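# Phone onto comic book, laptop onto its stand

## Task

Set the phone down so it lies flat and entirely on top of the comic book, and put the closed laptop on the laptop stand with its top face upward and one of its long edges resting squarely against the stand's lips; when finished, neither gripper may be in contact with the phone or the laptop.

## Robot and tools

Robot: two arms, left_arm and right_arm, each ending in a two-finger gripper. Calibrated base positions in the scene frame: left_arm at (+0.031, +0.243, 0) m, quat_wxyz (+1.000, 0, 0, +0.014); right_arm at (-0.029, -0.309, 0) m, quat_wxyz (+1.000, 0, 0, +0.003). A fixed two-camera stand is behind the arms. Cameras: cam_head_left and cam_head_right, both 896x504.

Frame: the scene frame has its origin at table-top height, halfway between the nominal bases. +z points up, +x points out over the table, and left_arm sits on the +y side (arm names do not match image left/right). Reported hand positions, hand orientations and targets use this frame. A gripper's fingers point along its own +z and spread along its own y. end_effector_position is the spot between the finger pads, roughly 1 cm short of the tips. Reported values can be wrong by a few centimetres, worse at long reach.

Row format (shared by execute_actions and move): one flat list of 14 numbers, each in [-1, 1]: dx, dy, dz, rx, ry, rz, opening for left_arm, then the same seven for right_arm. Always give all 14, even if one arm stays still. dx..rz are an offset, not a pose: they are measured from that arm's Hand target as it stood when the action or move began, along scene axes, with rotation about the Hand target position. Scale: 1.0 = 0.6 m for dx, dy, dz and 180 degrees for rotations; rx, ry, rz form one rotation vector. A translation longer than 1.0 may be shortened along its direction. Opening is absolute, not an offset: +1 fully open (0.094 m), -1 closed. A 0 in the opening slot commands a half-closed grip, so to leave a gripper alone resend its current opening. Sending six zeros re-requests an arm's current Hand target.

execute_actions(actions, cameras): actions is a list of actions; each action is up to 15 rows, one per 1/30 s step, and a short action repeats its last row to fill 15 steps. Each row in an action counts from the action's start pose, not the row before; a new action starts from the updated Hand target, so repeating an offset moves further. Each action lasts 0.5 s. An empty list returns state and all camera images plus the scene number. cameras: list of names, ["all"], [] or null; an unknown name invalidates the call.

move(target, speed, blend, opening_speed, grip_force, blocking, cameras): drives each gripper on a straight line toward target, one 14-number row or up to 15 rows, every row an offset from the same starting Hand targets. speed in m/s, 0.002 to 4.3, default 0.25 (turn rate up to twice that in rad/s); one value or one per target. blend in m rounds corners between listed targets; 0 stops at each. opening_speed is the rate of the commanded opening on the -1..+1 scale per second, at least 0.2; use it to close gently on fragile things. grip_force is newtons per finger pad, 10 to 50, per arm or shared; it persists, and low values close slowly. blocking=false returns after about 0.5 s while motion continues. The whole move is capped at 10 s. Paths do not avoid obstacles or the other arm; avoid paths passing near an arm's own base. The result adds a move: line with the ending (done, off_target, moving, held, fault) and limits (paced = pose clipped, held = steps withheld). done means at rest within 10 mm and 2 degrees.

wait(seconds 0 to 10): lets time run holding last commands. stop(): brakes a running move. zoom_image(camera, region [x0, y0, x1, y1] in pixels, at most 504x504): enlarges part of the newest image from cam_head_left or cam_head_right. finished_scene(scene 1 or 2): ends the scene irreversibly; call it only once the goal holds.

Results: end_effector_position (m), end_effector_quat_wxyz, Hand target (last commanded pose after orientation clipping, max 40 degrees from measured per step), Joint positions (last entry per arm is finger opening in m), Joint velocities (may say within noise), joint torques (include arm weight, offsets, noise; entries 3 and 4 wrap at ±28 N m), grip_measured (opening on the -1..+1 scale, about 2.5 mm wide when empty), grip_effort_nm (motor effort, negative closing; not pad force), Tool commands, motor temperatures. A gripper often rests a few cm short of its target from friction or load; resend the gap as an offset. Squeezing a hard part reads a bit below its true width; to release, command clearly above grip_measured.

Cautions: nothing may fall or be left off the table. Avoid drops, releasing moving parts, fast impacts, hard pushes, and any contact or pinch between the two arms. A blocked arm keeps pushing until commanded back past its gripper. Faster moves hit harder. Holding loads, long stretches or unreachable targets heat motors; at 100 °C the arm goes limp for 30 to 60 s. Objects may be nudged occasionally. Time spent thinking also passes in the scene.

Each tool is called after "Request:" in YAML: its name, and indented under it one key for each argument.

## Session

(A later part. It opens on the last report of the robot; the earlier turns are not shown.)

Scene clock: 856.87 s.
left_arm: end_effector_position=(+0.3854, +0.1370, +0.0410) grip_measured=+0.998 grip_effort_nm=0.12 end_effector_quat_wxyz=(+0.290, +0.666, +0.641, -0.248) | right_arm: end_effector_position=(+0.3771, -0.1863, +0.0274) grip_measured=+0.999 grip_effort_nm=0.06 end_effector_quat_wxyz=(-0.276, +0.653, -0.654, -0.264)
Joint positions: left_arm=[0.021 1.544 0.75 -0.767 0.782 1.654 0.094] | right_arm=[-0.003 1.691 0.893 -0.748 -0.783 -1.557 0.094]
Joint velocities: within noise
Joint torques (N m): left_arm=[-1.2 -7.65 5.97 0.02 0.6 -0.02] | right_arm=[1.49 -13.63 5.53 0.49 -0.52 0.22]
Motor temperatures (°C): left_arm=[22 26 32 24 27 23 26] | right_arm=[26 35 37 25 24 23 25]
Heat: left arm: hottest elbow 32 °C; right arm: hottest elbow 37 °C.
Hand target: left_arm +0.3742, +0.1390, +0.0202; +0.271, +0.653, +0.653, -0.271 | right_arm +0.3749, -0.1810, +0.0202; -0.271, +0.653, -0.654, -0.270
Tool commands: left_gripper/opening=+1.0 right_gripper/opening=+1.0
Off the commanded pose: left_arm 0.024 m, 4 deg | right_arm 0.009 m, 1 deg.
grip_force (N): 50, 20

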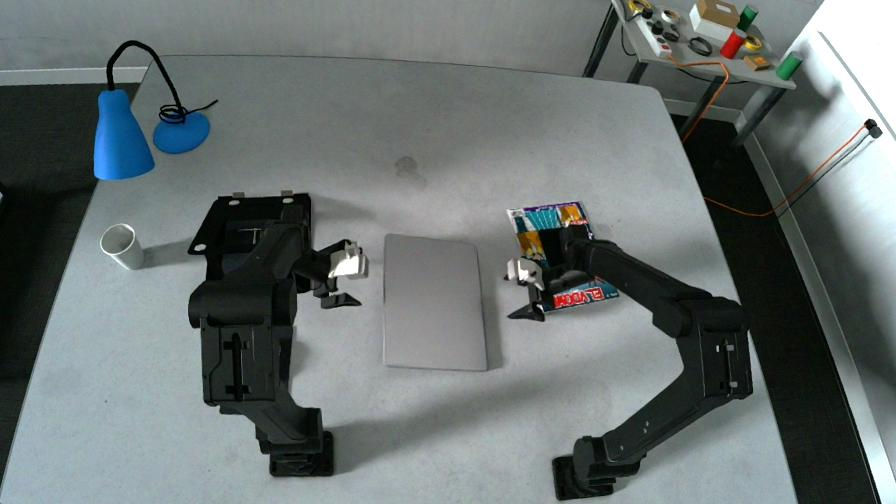

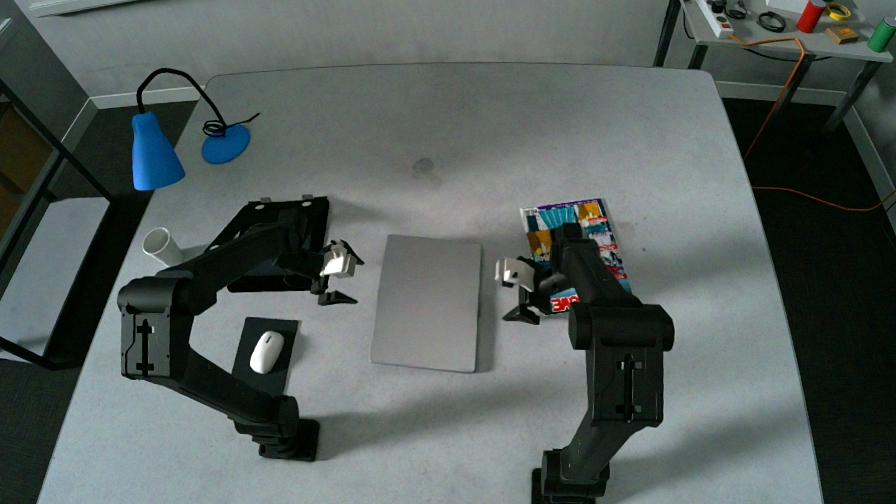

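Request:
move:
  target:
    - [-0.05, 0.0, 0.17, 0, 0, 0, 1.0, 0, 0, 0, 0, 0, 0, 1.0]
    - [-0.057, -0.04, 0.2163, -0.0956, 0.4168, 0.2807, 1.0, 0, 0, 0, 0, 0, 0, 1.0]
  blend: [0.03, 0]
  speed: 0.3
  cameras: ["all"]

Scene clock: 978.37 s.
left_arm: end_effector_position=(+0.3404, +0.1114, +0.1474) grip_measured=+0.998 grip_effort_nm=0.12 end_effector_quat_wxyz=(-0.009, +0.004, +0.833, -0.553) | right_arm: end_effector_position=(+0.3771, -0.1863, +0.0274) grip_measured=+0.999 grip_effort_nm=0.06 end_effector_quat_wxyz=(-0.276, +0.653, -0.654, -0.264)
Joint positions: left_arm=[0.065 1.41 0.767 -1.194 1.157 0.277 0.094] | right_arm=[-0.003 1.691 0.893 -0.748 -0.783 -1.557 0.094]
Joint torques (N m): left_arm=[-0.97 -12.16 7.21 0.34 0.5 -0.01] | right_arm=[1.49 -13.8 5.55 0.5 -0.51 0.22]
Heat: left arm: hottest elbow 32 °C; right arm: hottest elbow 36 °C.
Hand target: left_arm +0.3399, +0.1150, +0.1499; +0.000, +0.000, +0.834, -0.552 | right_arm +0.3749, -0.1810, +0.0202; -0.271, +0.653, -0.654, -0.270
Off the commanded pose: left_arm 0.004 m, 1 deg | right_arm 0.009 m, 1 deg.
grip_force (N): 50, 20
move: done

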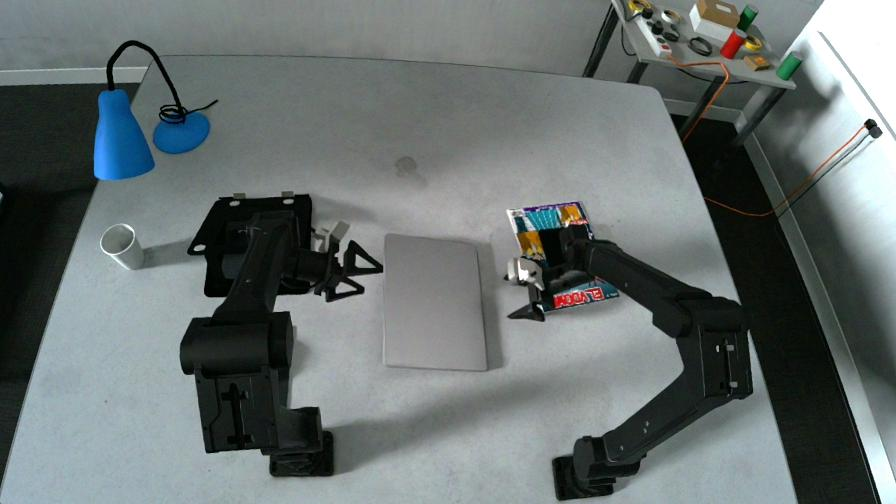

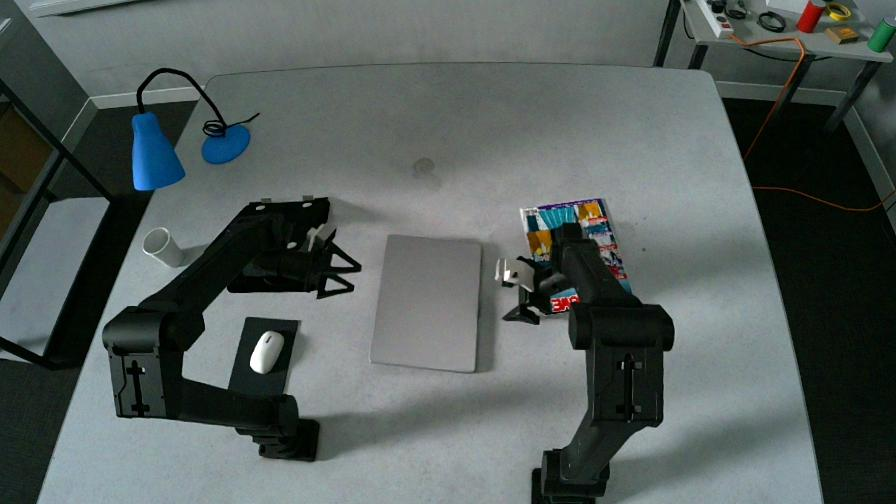

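Request:
zoom_image:
  camera: "cam_head_left"
  region: [190, 180, 400, 320]

Request:
zoom_image:
  camera: "cam_head_right"
  region: [190, 180, 400, 320]

Scaled by 2.400.

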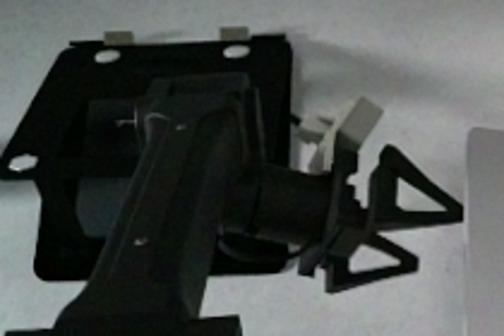

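Scaled by 2.400.

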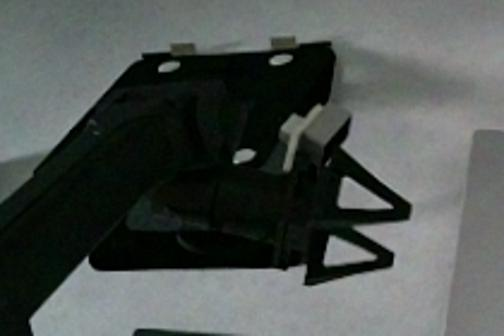

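Request:
move:
  target: [0.0, -0.0117, -0.15, 0, 0, 0, 1.0, 0, 0, -0.0333, 0, 0, 0, 1.0]
  speed: 0.2
  cameras: ["all"]

Scene clock: 1002.00 s.
left_arm: end_effector_position=(+0.3640, +0.1138, +0.1039) grip_measured=+0.998 grip_effort_nm=0.12 end_effector_quat_wxyz=(+0.063, +0.040, +0.837, -0.543) | right_arm: end_effector_position=(+0.3836, -0.1859, +0.0150) grip_measured=+0.999 grip_effort_nm=0.06 end_effector_quat_wxyz=(-0.282, +0.654, -0.652, -0.259)
Joint positions: left_arm=[0.065 1.478 0.708 -0.861 1.155 0.229 0.094] | right_arm=[-0.003 1.725 0.893 -0.696 -0.786 -1.555 0.094]
Joint torques (N m): left_arm=[-2.14 -3.31 2.58 0.43 0.68 0.03] | right_arm=[1.44 -13.27 4.49 0.65 -0.4 0.19]
Heat: left arm: hottest elbow 32 °C; right arm: hottest elbow 36 °C.
Hand target: left_arm +0.3400, +0.1080, +0.0600; +0.000, +0.000, +0.834, -0.552 | right_arm +0.3748, -0.1810, +0.0001; -0.271, +0.653, -0.654, -0.270
Off the commanded pose: left_arm 0.050 m, 9 deg | right_arm 0.018 m, 2 deg.
grip_force (N): 50, 20
move: off_target (left_arm, right_arm)

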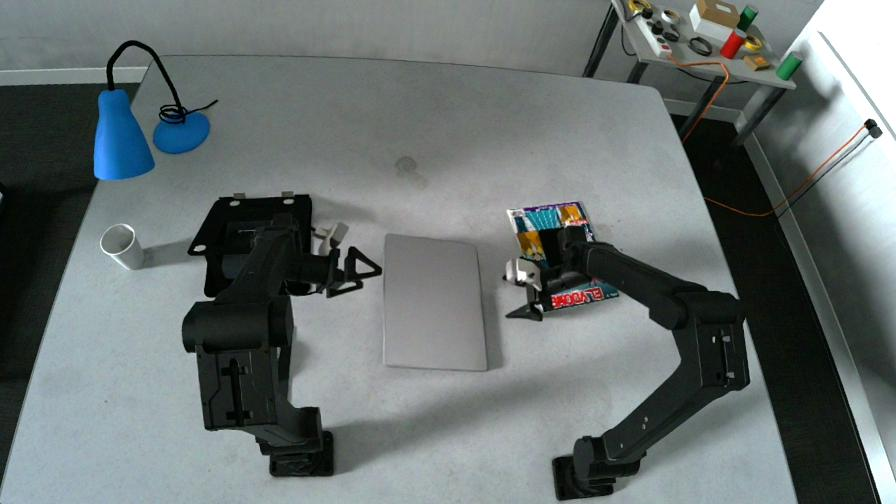

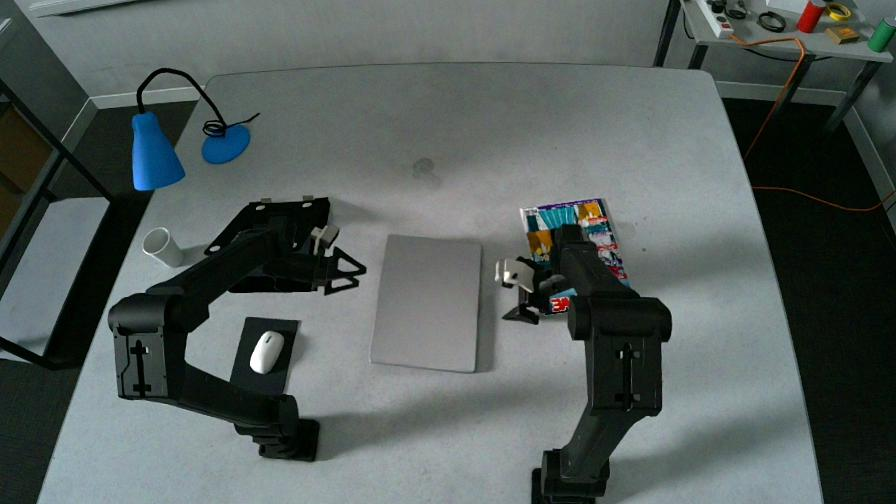

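Request:
move:
  target: [-0.03, -0.02, 0.167, 0, 0, 0, 1.0, 0, 0, 0, 0, 0, 0, 1.0]
  speed: 0.2
  cameras: ["all"]

Scene clock: 1006.70 s.
left_arm: end_effector_position=(+0.3198, +0.0997, +0.1528) grip_measured=+0.998 grip_effort_nm=0.12 end_effector_quat_wxyz=(+0.000, -0.005, +0.834, -0.552) | right_arm: end_effector_position=(+0.3836, -0.1859, +0.0150) grip_measured=+0.999 grip_effort_nm=0.06 end_effector_quat_wxyz=(-0.282, +0.654, -0.652, -0.259)
Joint positions: left_arm=[0.032 1.298 0.686 -1.085 1.165 0.131 0.094] | right_arm=[-0.003 1.725 0.893 -0.696 -0.786 -1.555 0.094]
Joint torques (N m): left_arm=[-2.61 -9.76 9.77 -0.01 0.63 0.01] | right_arm=[1.38 -13.22 4.45 0.65 -0.41 0.19]
Heat: left arm: hottest elbow 32 °C; right arm: hottest elbow 36 °C.
Hand target: left_arm +0.3220, +0.0960, +0.1602; +0.000, +0.000, +0.834, -0.552 | right_arm +0.3748, -0.1810, +0.0001; -0.271, +0.653, -0.654, -0.270
Off the commanded pose: left_arm 0.009 m, 1 deg | right_arm 0.018 m, 2 deg.
grip_force (N): 50, 20
move: off_target (right_arm)

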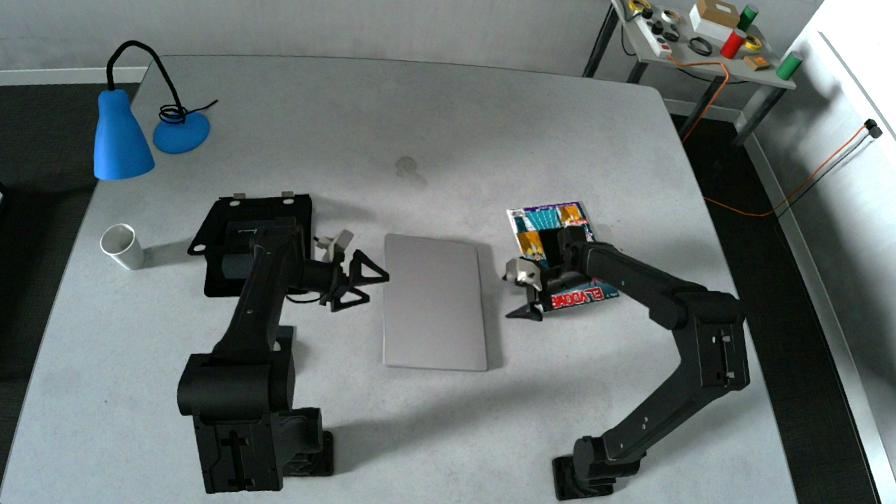

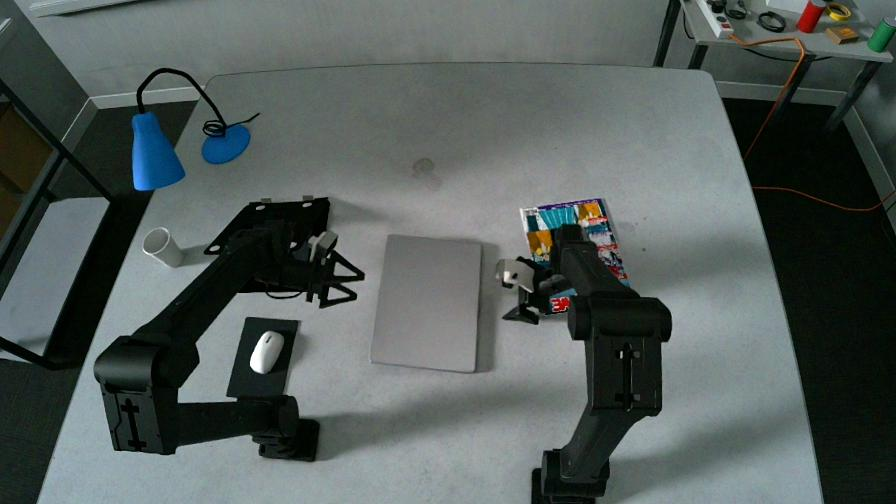

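Request:
move:
  target:
    - [0.13, -0.0933, 0.1, 0.186, 0, 0, 1.0, 0, 0, 0, 0, 0, 0, 1.0]
    - [0.4217, -0.1933, 0.0, 0.3722, 0, 0, 1.0, 0, 0, 0, 0, 0, 0, 1.0]
    - [0.4217, -0.1933, -0.2, 0.3722, 0, 0, 1.0, 0, 0, 0, 0, 0, 0, 1.0]
  blend: [0.04, 0.03, 0]
  speed: 0.3
  cameras: ["all"]

Scene clock: 1025.27 s.
left_arm: end_effector_position=(+0.5762, -0.0138, +0.0421) grip_measured=+0.998 grip_effort_nm=0.11 end_effector_quat_wxyz=(-0.004, -0.001, +1.000, +0.000) | right_arm: end_effector_position=(+0.3836, -0.1859, +0.0150) grip_measured=+0.999 grip_effort_nm=0.06 end_effector_quat_wxyz=(-0.282, +0.654, -0.652, -0.259)
Joint positions: left_arm=[-0.467 2.037 1.639 -1.18 0.003 -0.439 0.094] | right_arm=[-0.003 1.725 0.893 -0.696 -0.786 -1.555 0.094]
Joint torques (N m): left_arm=[-1.96 -21.95 9.26 0.57 -0.14 -0.06] | right_arm=[1.38 -13.16 4.46 0.64 -0.4 0.19]
Heat: left arm: hottest elbow 33 °C; right arm: hottest shoulder 35 °C.
Hand target: left_arm +0.5749, -0.0200, +0.0400; +0.000, +0.000, +1.000, +0.000 | right_arm +0.3748, -0.1810, +0.0001; -0.271, +0.653, -0.654, -0.270
Off the commanded pose: left_arm 0.007 m, 0 deg | right_arm 0.018 m, 2 deg.
grip_force (N): 50, 20
move: off_target (right_arm)

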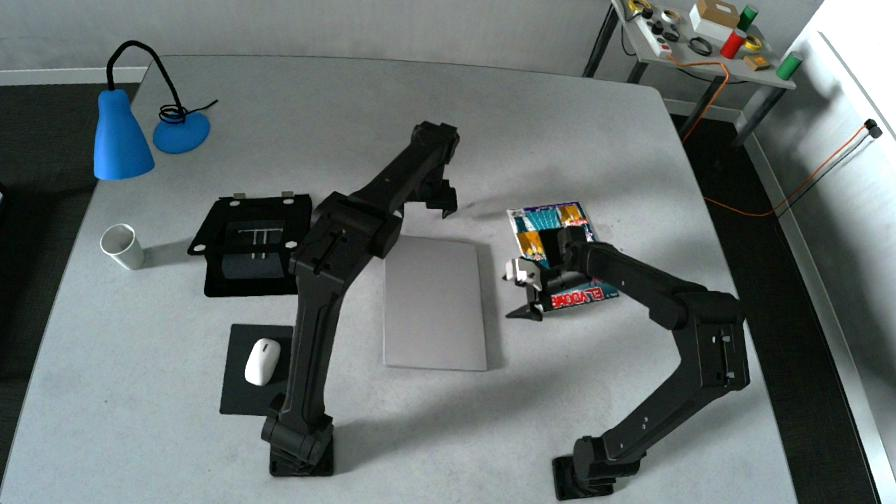

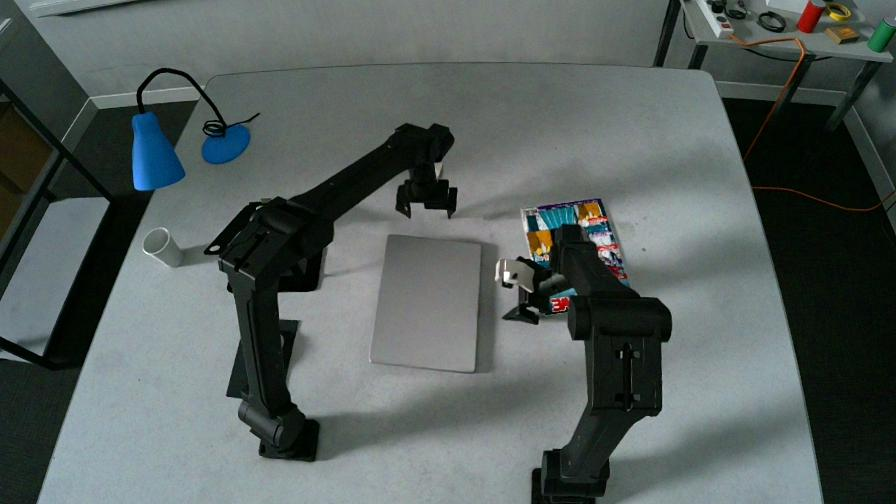

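Request:
zoom_image:
  camera: "cam_head_left"
  region: [170, 175, 330, 315]

Request:
zoom_image:
  camera: "cam_head_right"
  region: [380, 110, 500, 260]

Scaled by 3.150.

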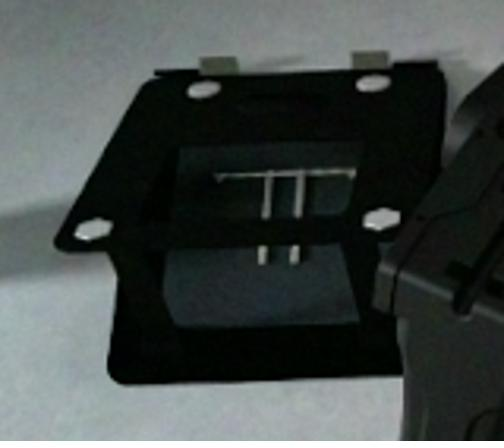

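Scaled by 3.360.

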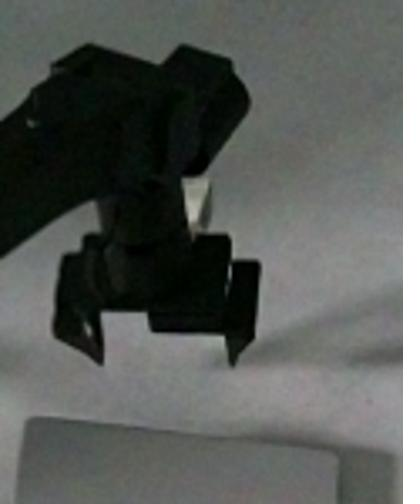

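Request:
move:
  target:
    - [0.0, -0.006, -0.0417, 0, 0, 0, 1.0, 0, 0, 0, 0, 0, 0, 1.0]
    - [-0.155, -0.006, -0.0417, 0, 0, 0, 1.0, 0, 0, 0, 0, 0, 0, 1.0]
  blend: [0, 0]
  speed: [0.1, 0.12]
  cameras: ["all"]

Scene clock: 1058.73 s.
left_arm: end_effector_position=(+0.5048, -0.0095, +0.0154) grip_measured=+0.998 grip_effort_nm=0.10 end_effector_quat_wxyz=(+0.011, -0.005, +1.000, +0.000) | right_arm: end_effector_position=(+0.3836, -0.1859, +0.0150) grip_measured=+0.999 grip_effort_nm=0.06 end_effector_quat_wxyz=(-0.282, +0.654, -0.652, -0.259)
Joint positions: left_arm=[-0.52 1.902 1.34 -0.991 -0.011 -0.501 0.094] | right_arm=[-0.003 1.725 0.893 -0.696 -0.786 -1.555 0.094]
Joint torques (N m): left_arm=[-4.31 -21.42 6.35 -0.03 0.35 -0.29] | right_arm=[1.38 -13.22 4.48 0.65 -0.4 0.2]
Heat: left arm: hottest elbow 34 °C; right arm: hottest shoulder 35 °C.
Hand target: left_arm +0.4820, -0.0235, +0.0150; +0.000, +0.000, +1.000, +0.000 | right_arm +0.3748, -0.1810, +0.0001; -0.271, +0.653, -0.654, -0.270
Off the commanded pose: left_arm 0.027 m, 1 deg | right_arm 0.018 m, 2 deg.
grip_force (N): 50, 20
move: off_target (left_arm, right_arm)

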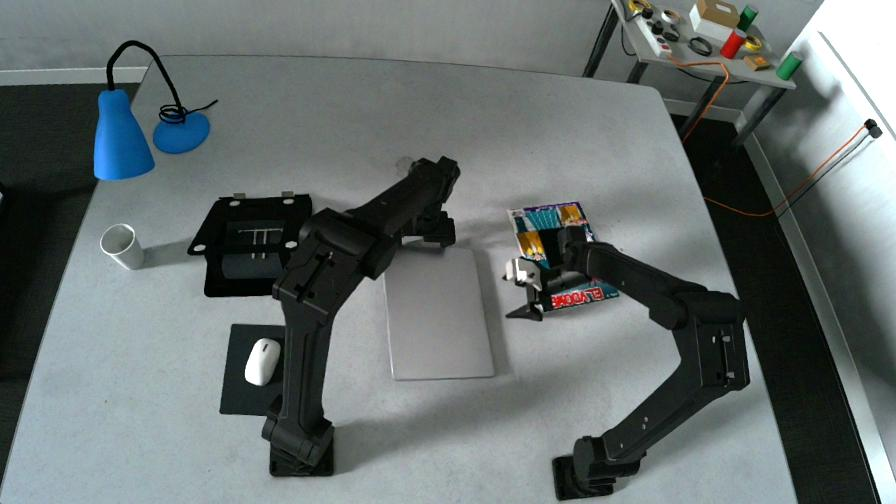

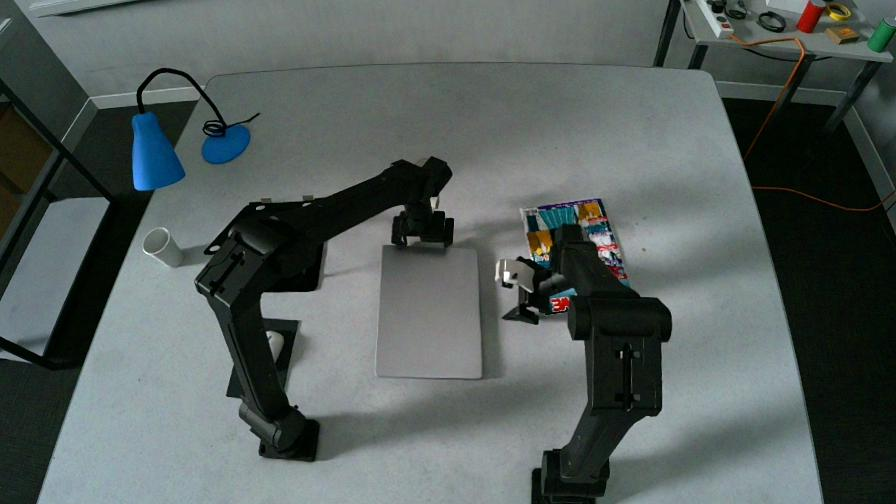

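Request:
move:
  target: [-0.0583, 0, 0, 0, 0, 0, 1.0, 0, 0, 0, 0, 0, 0, 1.0]
  speed: 0.1
  cameras: ["all"]

Scene clock: 1062.33 s.
left_arm: end_effector_position=(+0.4687, -0.0138, +0.0152) grip_measured=+0.998 grip_effort_nm=0.10 end_effector_quat_wxyz=(+0.011, -0.008, +1.000, +0.000) | right_arm: end_effector_position=(+0.3836, -0.1859, +0.0150) grip_measured=+0.999 grip_effort_nm=0.06 end_effector_quat_wxyz=(-0.282, +0.654, -0.652, -0.259)
Joint positions: left_arm=[-0.562 1.837 1.24 -0.955 -0.012 -0.549 0.094] | right_arm=[-0.003 1.725 0.893 -0.696 -0.786 -1.555 0.094]
Joint torques (N m): left_arm=[-4.13 -19.66 6.06 0.21 0.4 -0.18] | right_arm=[1.38 -13.27 4.46 0.65 -0.41 0.2]
Heat: left arm: hottest elbow 34 °C; right arm: hottest shoulder 36 °C.
Hand target: left_arm +0.4469, -0.0235, +0.0149; +0.000, +0.000, +1.000, +0.000 | right_arm +0.3748, -0.1810, +0.0001; -0.271, +0.653, -0.654, -0.270
Off the commanded pose: left_arm 0.024 m, 2 deg | right_arm 0.018 m, 2 deg.
grip_force (N): 50, 20
move: off_target (left_arm, right_arm)

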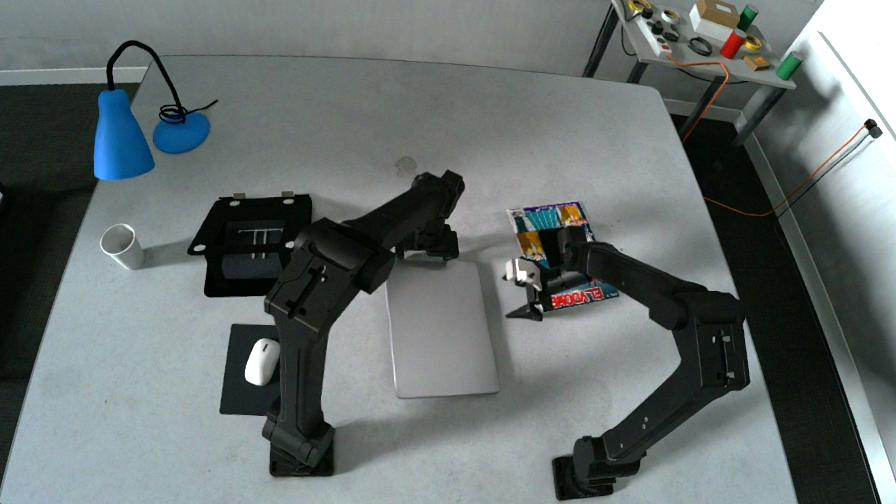

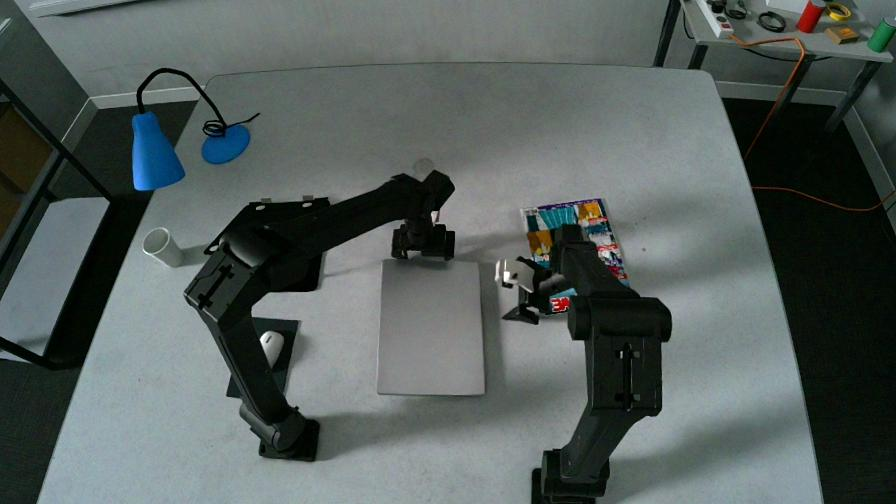

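Request:
zoom_image:
  camera: "cam_head_right"
  region: [470, 230, 570, 330]

Request:
zoom_image:
  camera: "cam_head_left"
  region: [370, 230, 510, 410]

Request:
zoom_image:
  camera: "cam_head_right"
  region: [360, 230, 500, 410]

Scaled by 5.040.

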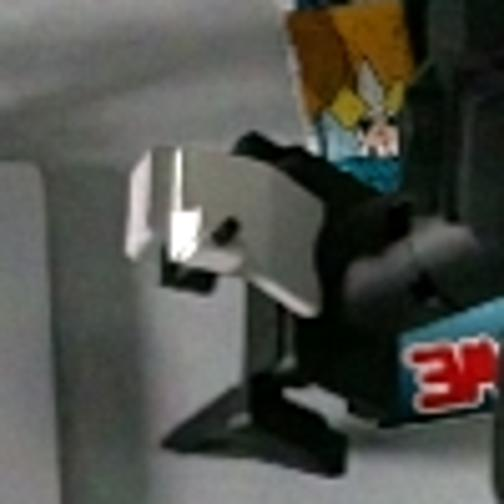

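Scaled by 2.800.

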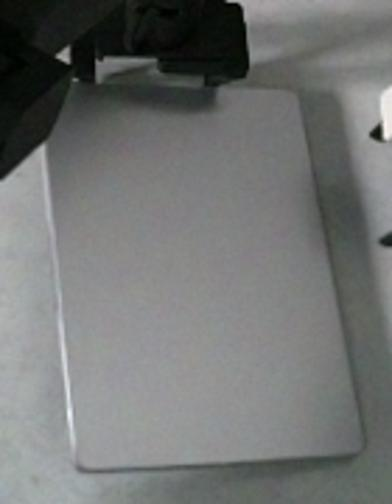

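Scaled by 2.800.

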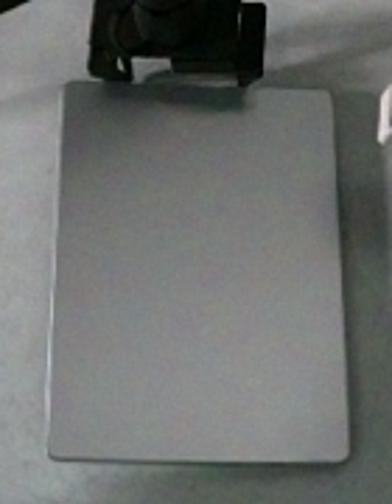

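Request:
move:
  target:
    - [0.0885, 0.006, 0.075, 0, 0, 0, 1.0, -0.05, 0, 0.0132, 0, 0, 0, 1.0]
    - [0.0385, 0.0725, 0.2585, -0.186, 0, 0, 1.0, -0.1163, 0, 0.0132, 0, 0, 0, 1.0]
    - [-0.2448, 0.1892, 0.2252, -0.3722, 0, 0, 1.0, -0.1163, 0, 0.0132, 0, 0, 0, 1.0]
    - [-0.2448, 0.1892, 0.1002, -0.3722, 0, 0, 1.0, -0.1163, 0, 0.0132, 0, 0, 0, 1.0]
  blend: [0.03, 0.04, 0.02, 0]
  speed: 0.3
  cameras: ["all"]

Scene clock: 1110.57 s.
left_arm: end_effector_position=(+0.2974, +0.0868, +0.0772) grip_measured=+0.999 grip_effort_nm=0.10 end_effector_quat_wxyz=(-0.007, +0.002, +0.835, -0.550) | right_arm: end_effector_position=(+0.3174, -0.1847, +0.0138) grip_measured=+0.999 grip_effort_nm=0.06 end_effector_quat_wxyz=(-0.282, +0.652, -0.652, -0.265)
Joint positions: left_arm=[-0.012 1.421 0.536 -0.757 1.164 0.067 0.094] | right_arm=[-0.002 1.598 0.705 -0.643 -0.793 -1.552 0.094]
Joint torques (N m): left_arm=[-0.09 -7.41 6.69 0.76 0.71 0.19] | right_arm=[1.55 -12.86 3.54 0.23 -0.15 0.21]
Heat: left arm: hottest elbow 33 °C; right arm: hottest shoulder 35 °C.
Hand target: left_arm +0.3002, +0.0900, +0.0751; +0.000, +0.001, +0.834, -0.552 | right_arm +0.3052, -0.1810, +0.0081; -0.271, +0.653, -0.654, -0.270
Off the commanded pose: left_arm 0.005 m, 1 deg | right_arm 0.014 m, 1 deg.
grip_force (N): 50, 20
move: off_target (right_arm)

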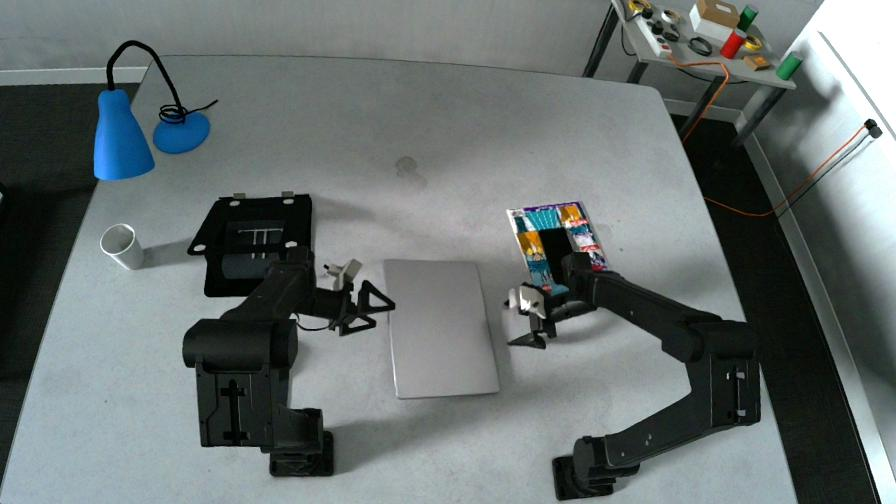

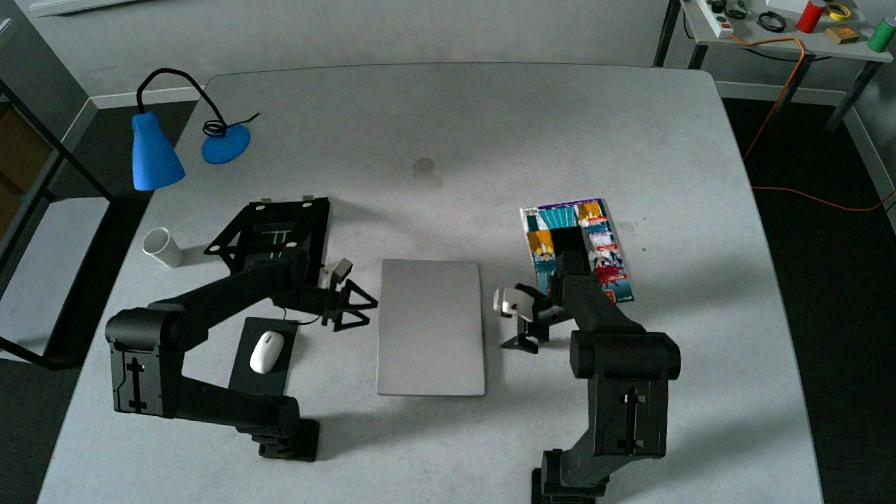

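Request:
zoom_image:
  camera: "cam_head_left"
  region: [310, 250, 450, 350]

Request:
zoom_image:
  camera: "cam_head_right"
  region: [300, 250, 440, 350]

Scaled by 3.600.

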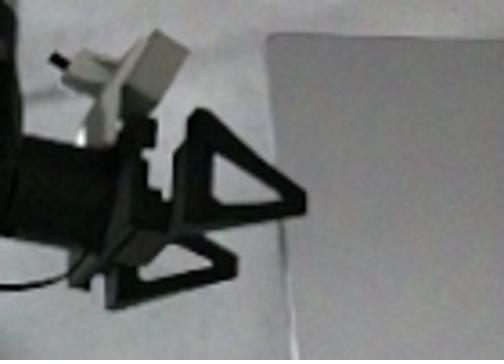

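Scaled by 3.600.

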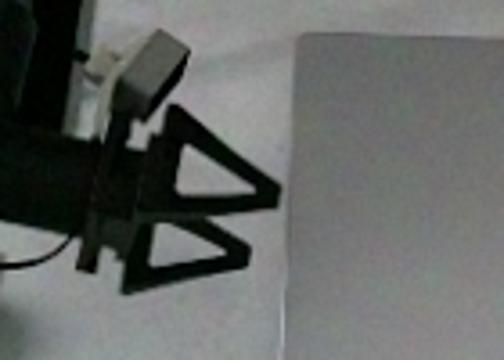

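Request:
move:
  target: [0, 0, -0.07, 0, 0, 0, 1.0, 0, 0, 0, 0, 0, 0, 1.0]
  speed: 0.1
  cameras: ["all"]

Scene clock: 1123.17 s.
left_arm: end_effector_position=(+0.3028, +0.0858, +0.0475) grip_measured=+0.999 grip_effort_nm=0.10 end_effector_quat_wxyz=(+0.001, +0.006, +0.828, -0.561) | right_arm: end_effector_position=(+0.3174, -0.1847, +0.0138) grip_measured=+0.999 grip_effort_nm=0.06 end_effector_quat_wxyz=(-0.282, +0.652, -0.652, -0.265)
Joint positions: left_arm=[-0.01 1.538 0.519 -0.612 1.19 0.074 0.094] | right_arm=[-0.002 1.598 0.705 -0.643 -0.793 -1.552 0.094]
Joint torques (N m): left_arm=[-1.03 -6.83 4.27 1.48 -0.26 0.12] | right_arm=[1.49 -12.92 3.54 0.23 -0.15 0.21]
Heat: left arm: hottest elbow 32 °C; right arm: hottest shoulder 35 °C.
Hand target: left_arm +0.3002, +0.0900, +0.0331; +0.000, +0.001, +0.834, -0.552 | right_arm +0.3052, -0.1810, +0.0081; -0.271, +0.653, -0.654, -0.270
Off the commanded pose: left_arm 0.015 m, 1 deg | right_arm 0.014 m, 1 deg.
grip_force (N): 50, 20
move: off_target (left_arm, right_arm)

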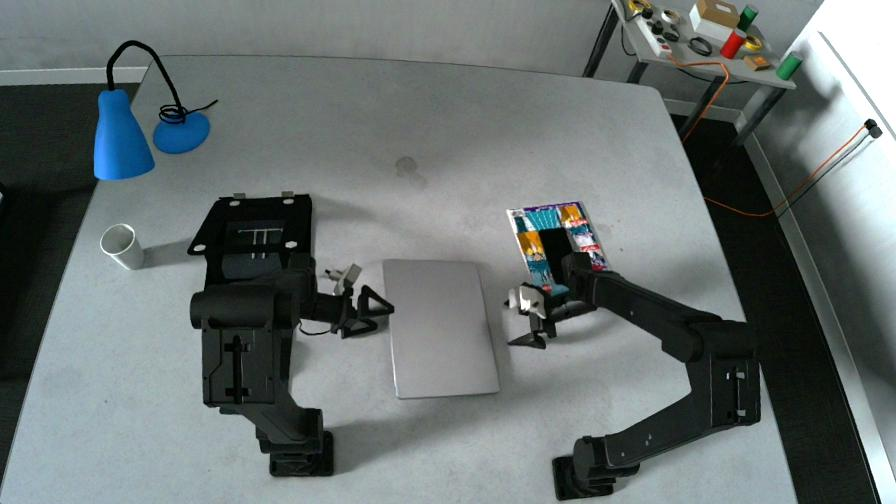

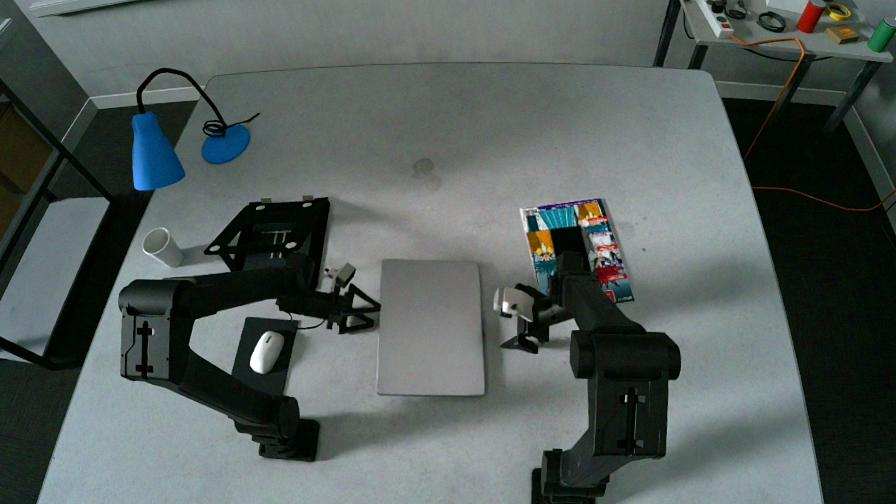

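Request:
move:
  target: [0, -0.15, 0, 0, 0, 0, 1.0, 0, 0, 0, 0, 0, 0, 1.0]
  speed: 0.1
  cameras: ["all"]

Scene clock: 1129.73 s.
left_arm: end_effector_position=(+0.3174, +0.0047, +0.0495) grip_measured=+0.999 grip_effort_nm=0.10 end_effector_quat_wxyz=(+0.024, +0.007, +0.827, -0.561) | right_arm: end_effector_position=(+0.3174, -0.1847, +0.0138) grip_measured=+0.999 grip_effort_nm=0.06 end_effector_quat_wxyz=(-0.282, +0.652, -0.652, -0.265)
Joint positions: left_arm=[-0.293 1.521 0.43 0.158 1.094 -0.644 0.094] | right_arm=[-0.002 1.598 0.705 -0.643 -0.793 -1.552 0.094]
Joint torques (N m): left_arm=[-4.13 -7.65 3.67 1.4 -0.2 -0.01] | right_arm=[1.44 -12.86 3.51 0.24 -0.15 0.2]
Heat: left arm: hottest elbow 32 °C; right arm: hottest shoulder 35 °C.
Hand target: left_arm +0.3002, +0.0000, +0.0331; +0.000, +0.001, +0.834, -0.552 | right_arm +0.3052, -0.1810, +0.0081; -0.271, +0.653, -0.654, -0.270
Off the commanded pose: left_arm 0.024 m, 3 deg | right_arm 0.014 m, 1 deg.
grip_force (N): 50, 20
move: off_target (left_arm, right_arm)

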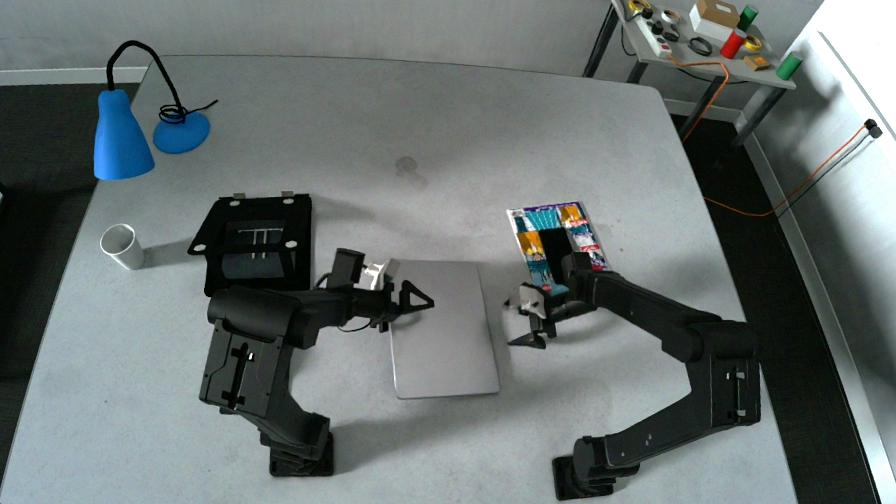

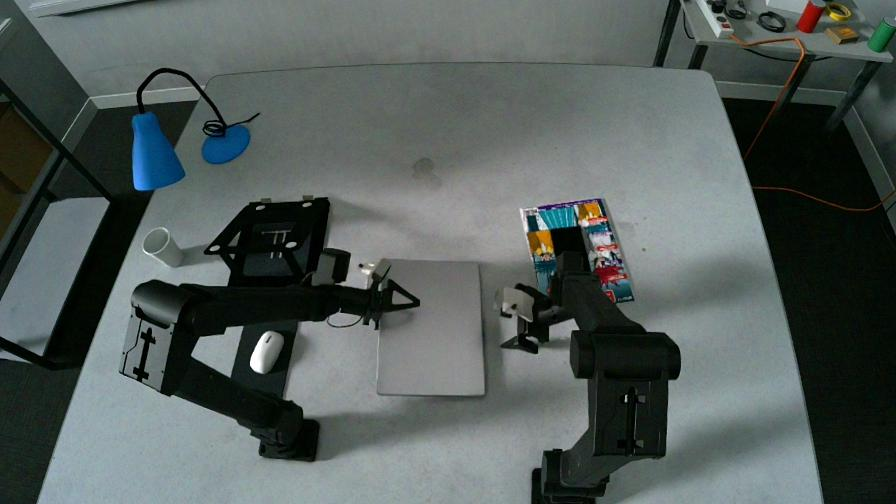

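Request:
zoom_image:
  camera: "cam_head_left"
  region: [340, 230, 510, 400]

Request:
zoom_image:
  camera: "cam_head_right"
  region: [330, 230, 500, 400]

Scaled by 2.965.

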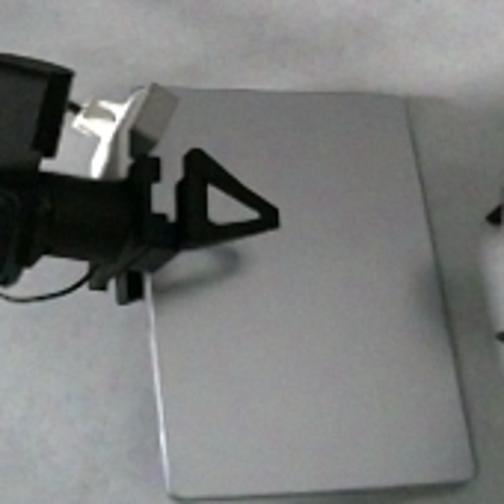

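Scaled by 2.965.

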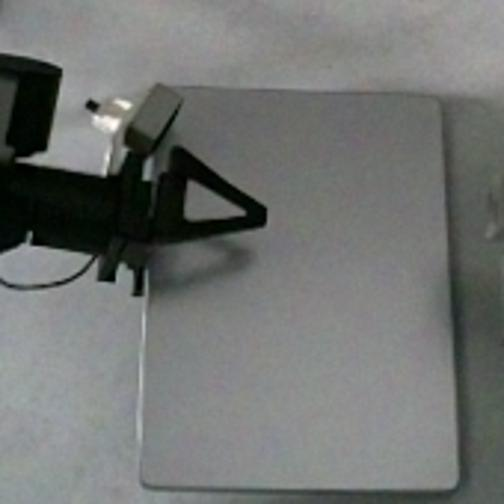

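Request:
zoom_image:
  camera: "cam_head_left"
  region: [370, 280, 430, 340]

Request:
zoom_image:
  camera: "cam_head_right"
  region: [360, 280, 420, 340]

Request:
zoom_image:
  camera: "cam_head_right"
  region: [365, 350, 425, 410]

Request:
zoom_image:
  camera: "cam_head_left"
  region: [385, 350, 445, 410]

Scaled by 8.400.

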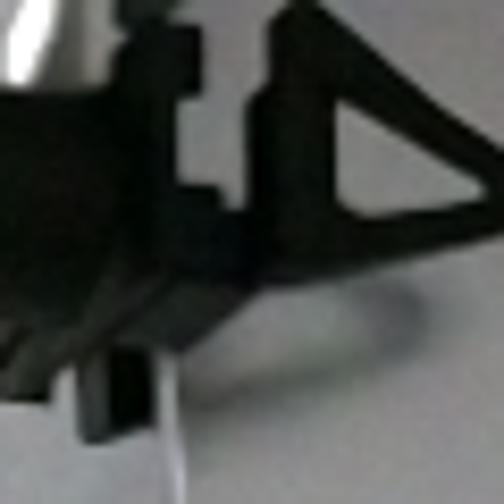

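Scaled by 8.400.

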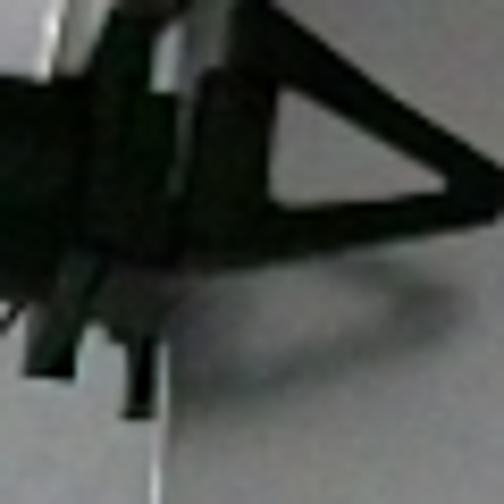

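Scaled by 8.400.

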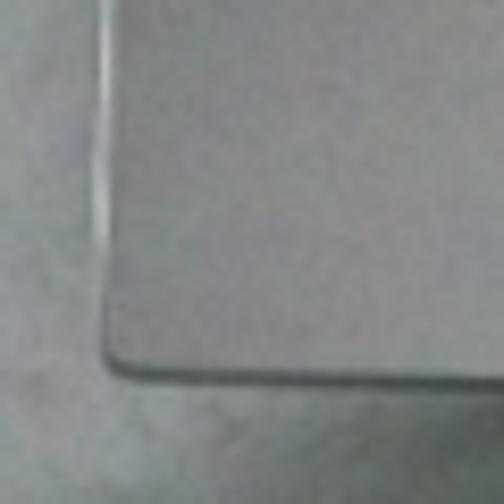

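Scaled by 8.400.

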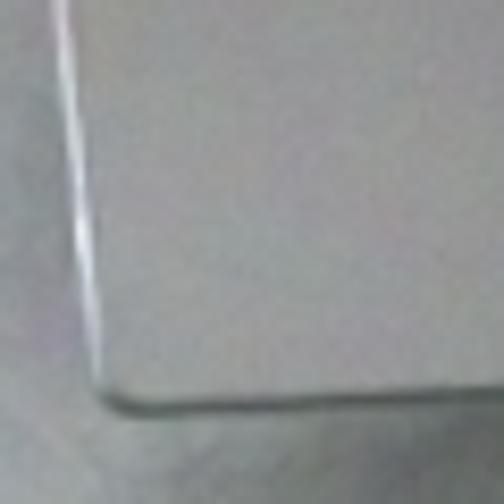

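Request:
move:
  target: [0, 0, 0, 0, 0, 0, -0.3, 0, 0, 0, 0, 0, 0, 1.0]
  opening_speed: 0.5
  speed: 0.1
  cameras: ["all"]

Scene clock: 1241.30 s.
left_arm: end_effector_position=(+0.3097, +0.0065, +0.0340) grip_measured=-0.299 grip_effort_nm=-0.62 end_effector_quat_wxyz=(+0.044, +0.039, +0.836, -0.546) | right_arm: end_effector_position=(+0.3174, -0.1847, +0.0138) grip_measured=+0.999 grip_effort_nm=0.06 end_effector_quat_wxyz=(-0.282, +0.652, -0.652, -0.265)
Joint positions: left_arm=[-0.301 1.547 0.413 0.167 1.063 -0.542 0.033] | right_arm=[-0.002 1.598 0.705 -0.643 -0.793 -1.552 0.094]
Joint velocities: left_arm=[-0.024 0.005 -0.007 0.007 -0.007 -0.022 -0.005] | right_arm=[within noise]
Joint torques (N m): left_arm=[-3.02 -9.58 5.33 0.44 1.01 -0.85] | right_arm=[1.49 -12.81 3.54 0.24 -0.15 0.2]
Heat: left arm: hottest elbow 31 °C; right arm: hottest shoulder 35 °C.
Hand target: left_arm +0.3000, +0.0000, +0.0330; +0.000, +0.001, +0.834, -0.552 | right_arm +0.3052, -0.1810, +0.0081; -0.271, +0.653, -0.654, -0.270
Off the commanded pose: left_arm 0.012 m, 7 deg | right_arm 0.014 m, 1 deg.
grip_force (N): 50, 20
move: off_target (left_arm, right_arm)

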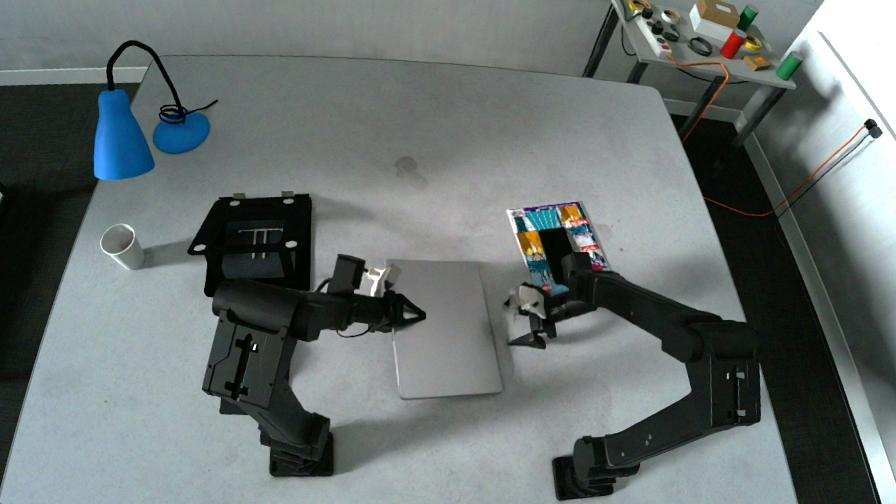

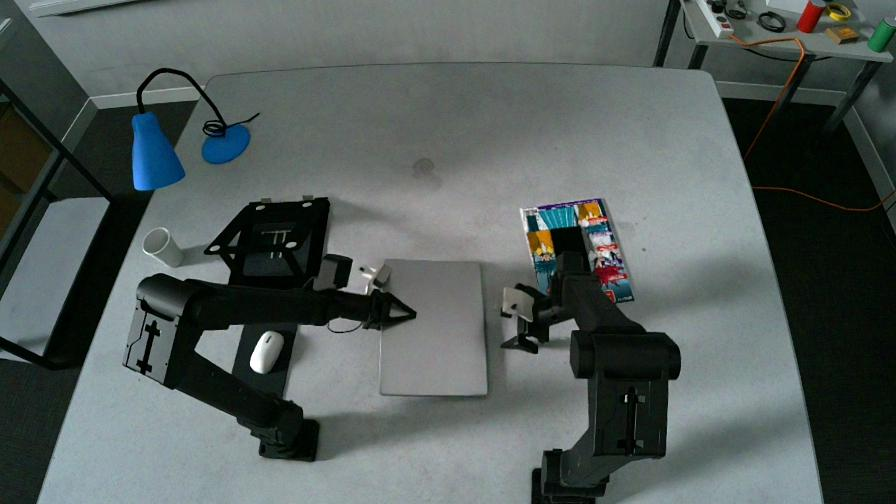

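Request:
zoom_image:
  camera: "cam_head_left"
  region: [360, 250, 460, 350]

Request:
zoom_image:
  camera: "cam_head_right"
  region: [350, 250, 450, 350]

Request:
zoom_image:
  camera: "cam_head_left"
  region: [380, 360, 520, 420]

Request:
zoom_image:
  camera: "cam_head_right"
  region: [360, 360, 500, 420]

Scaled by 5.040.

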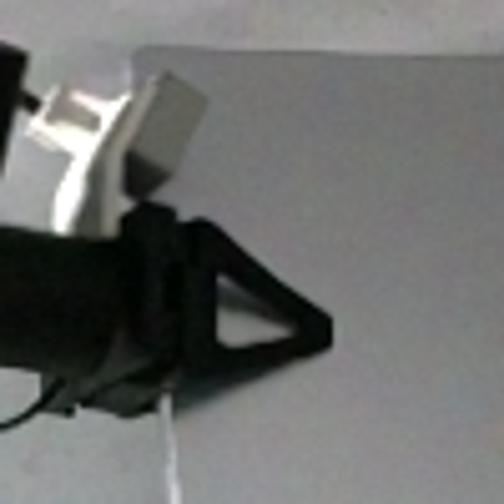

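Scaled by 5.040.

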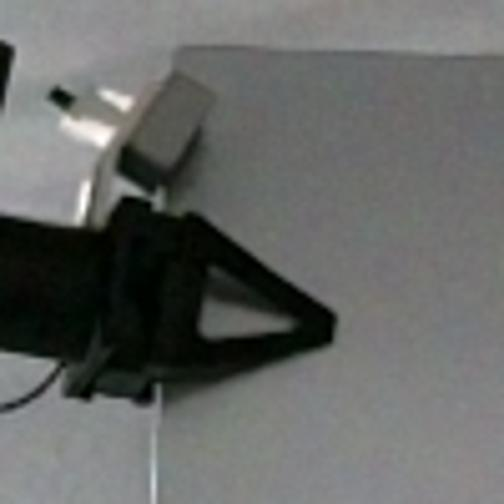

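Scaled by 3.600.

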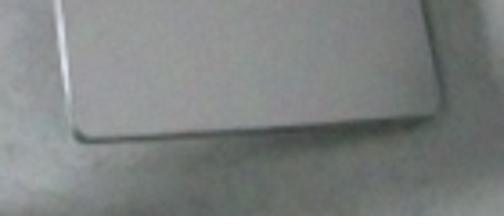

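Scaled by 3.600.

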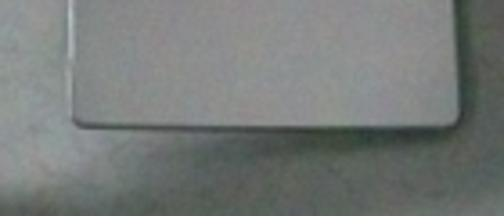

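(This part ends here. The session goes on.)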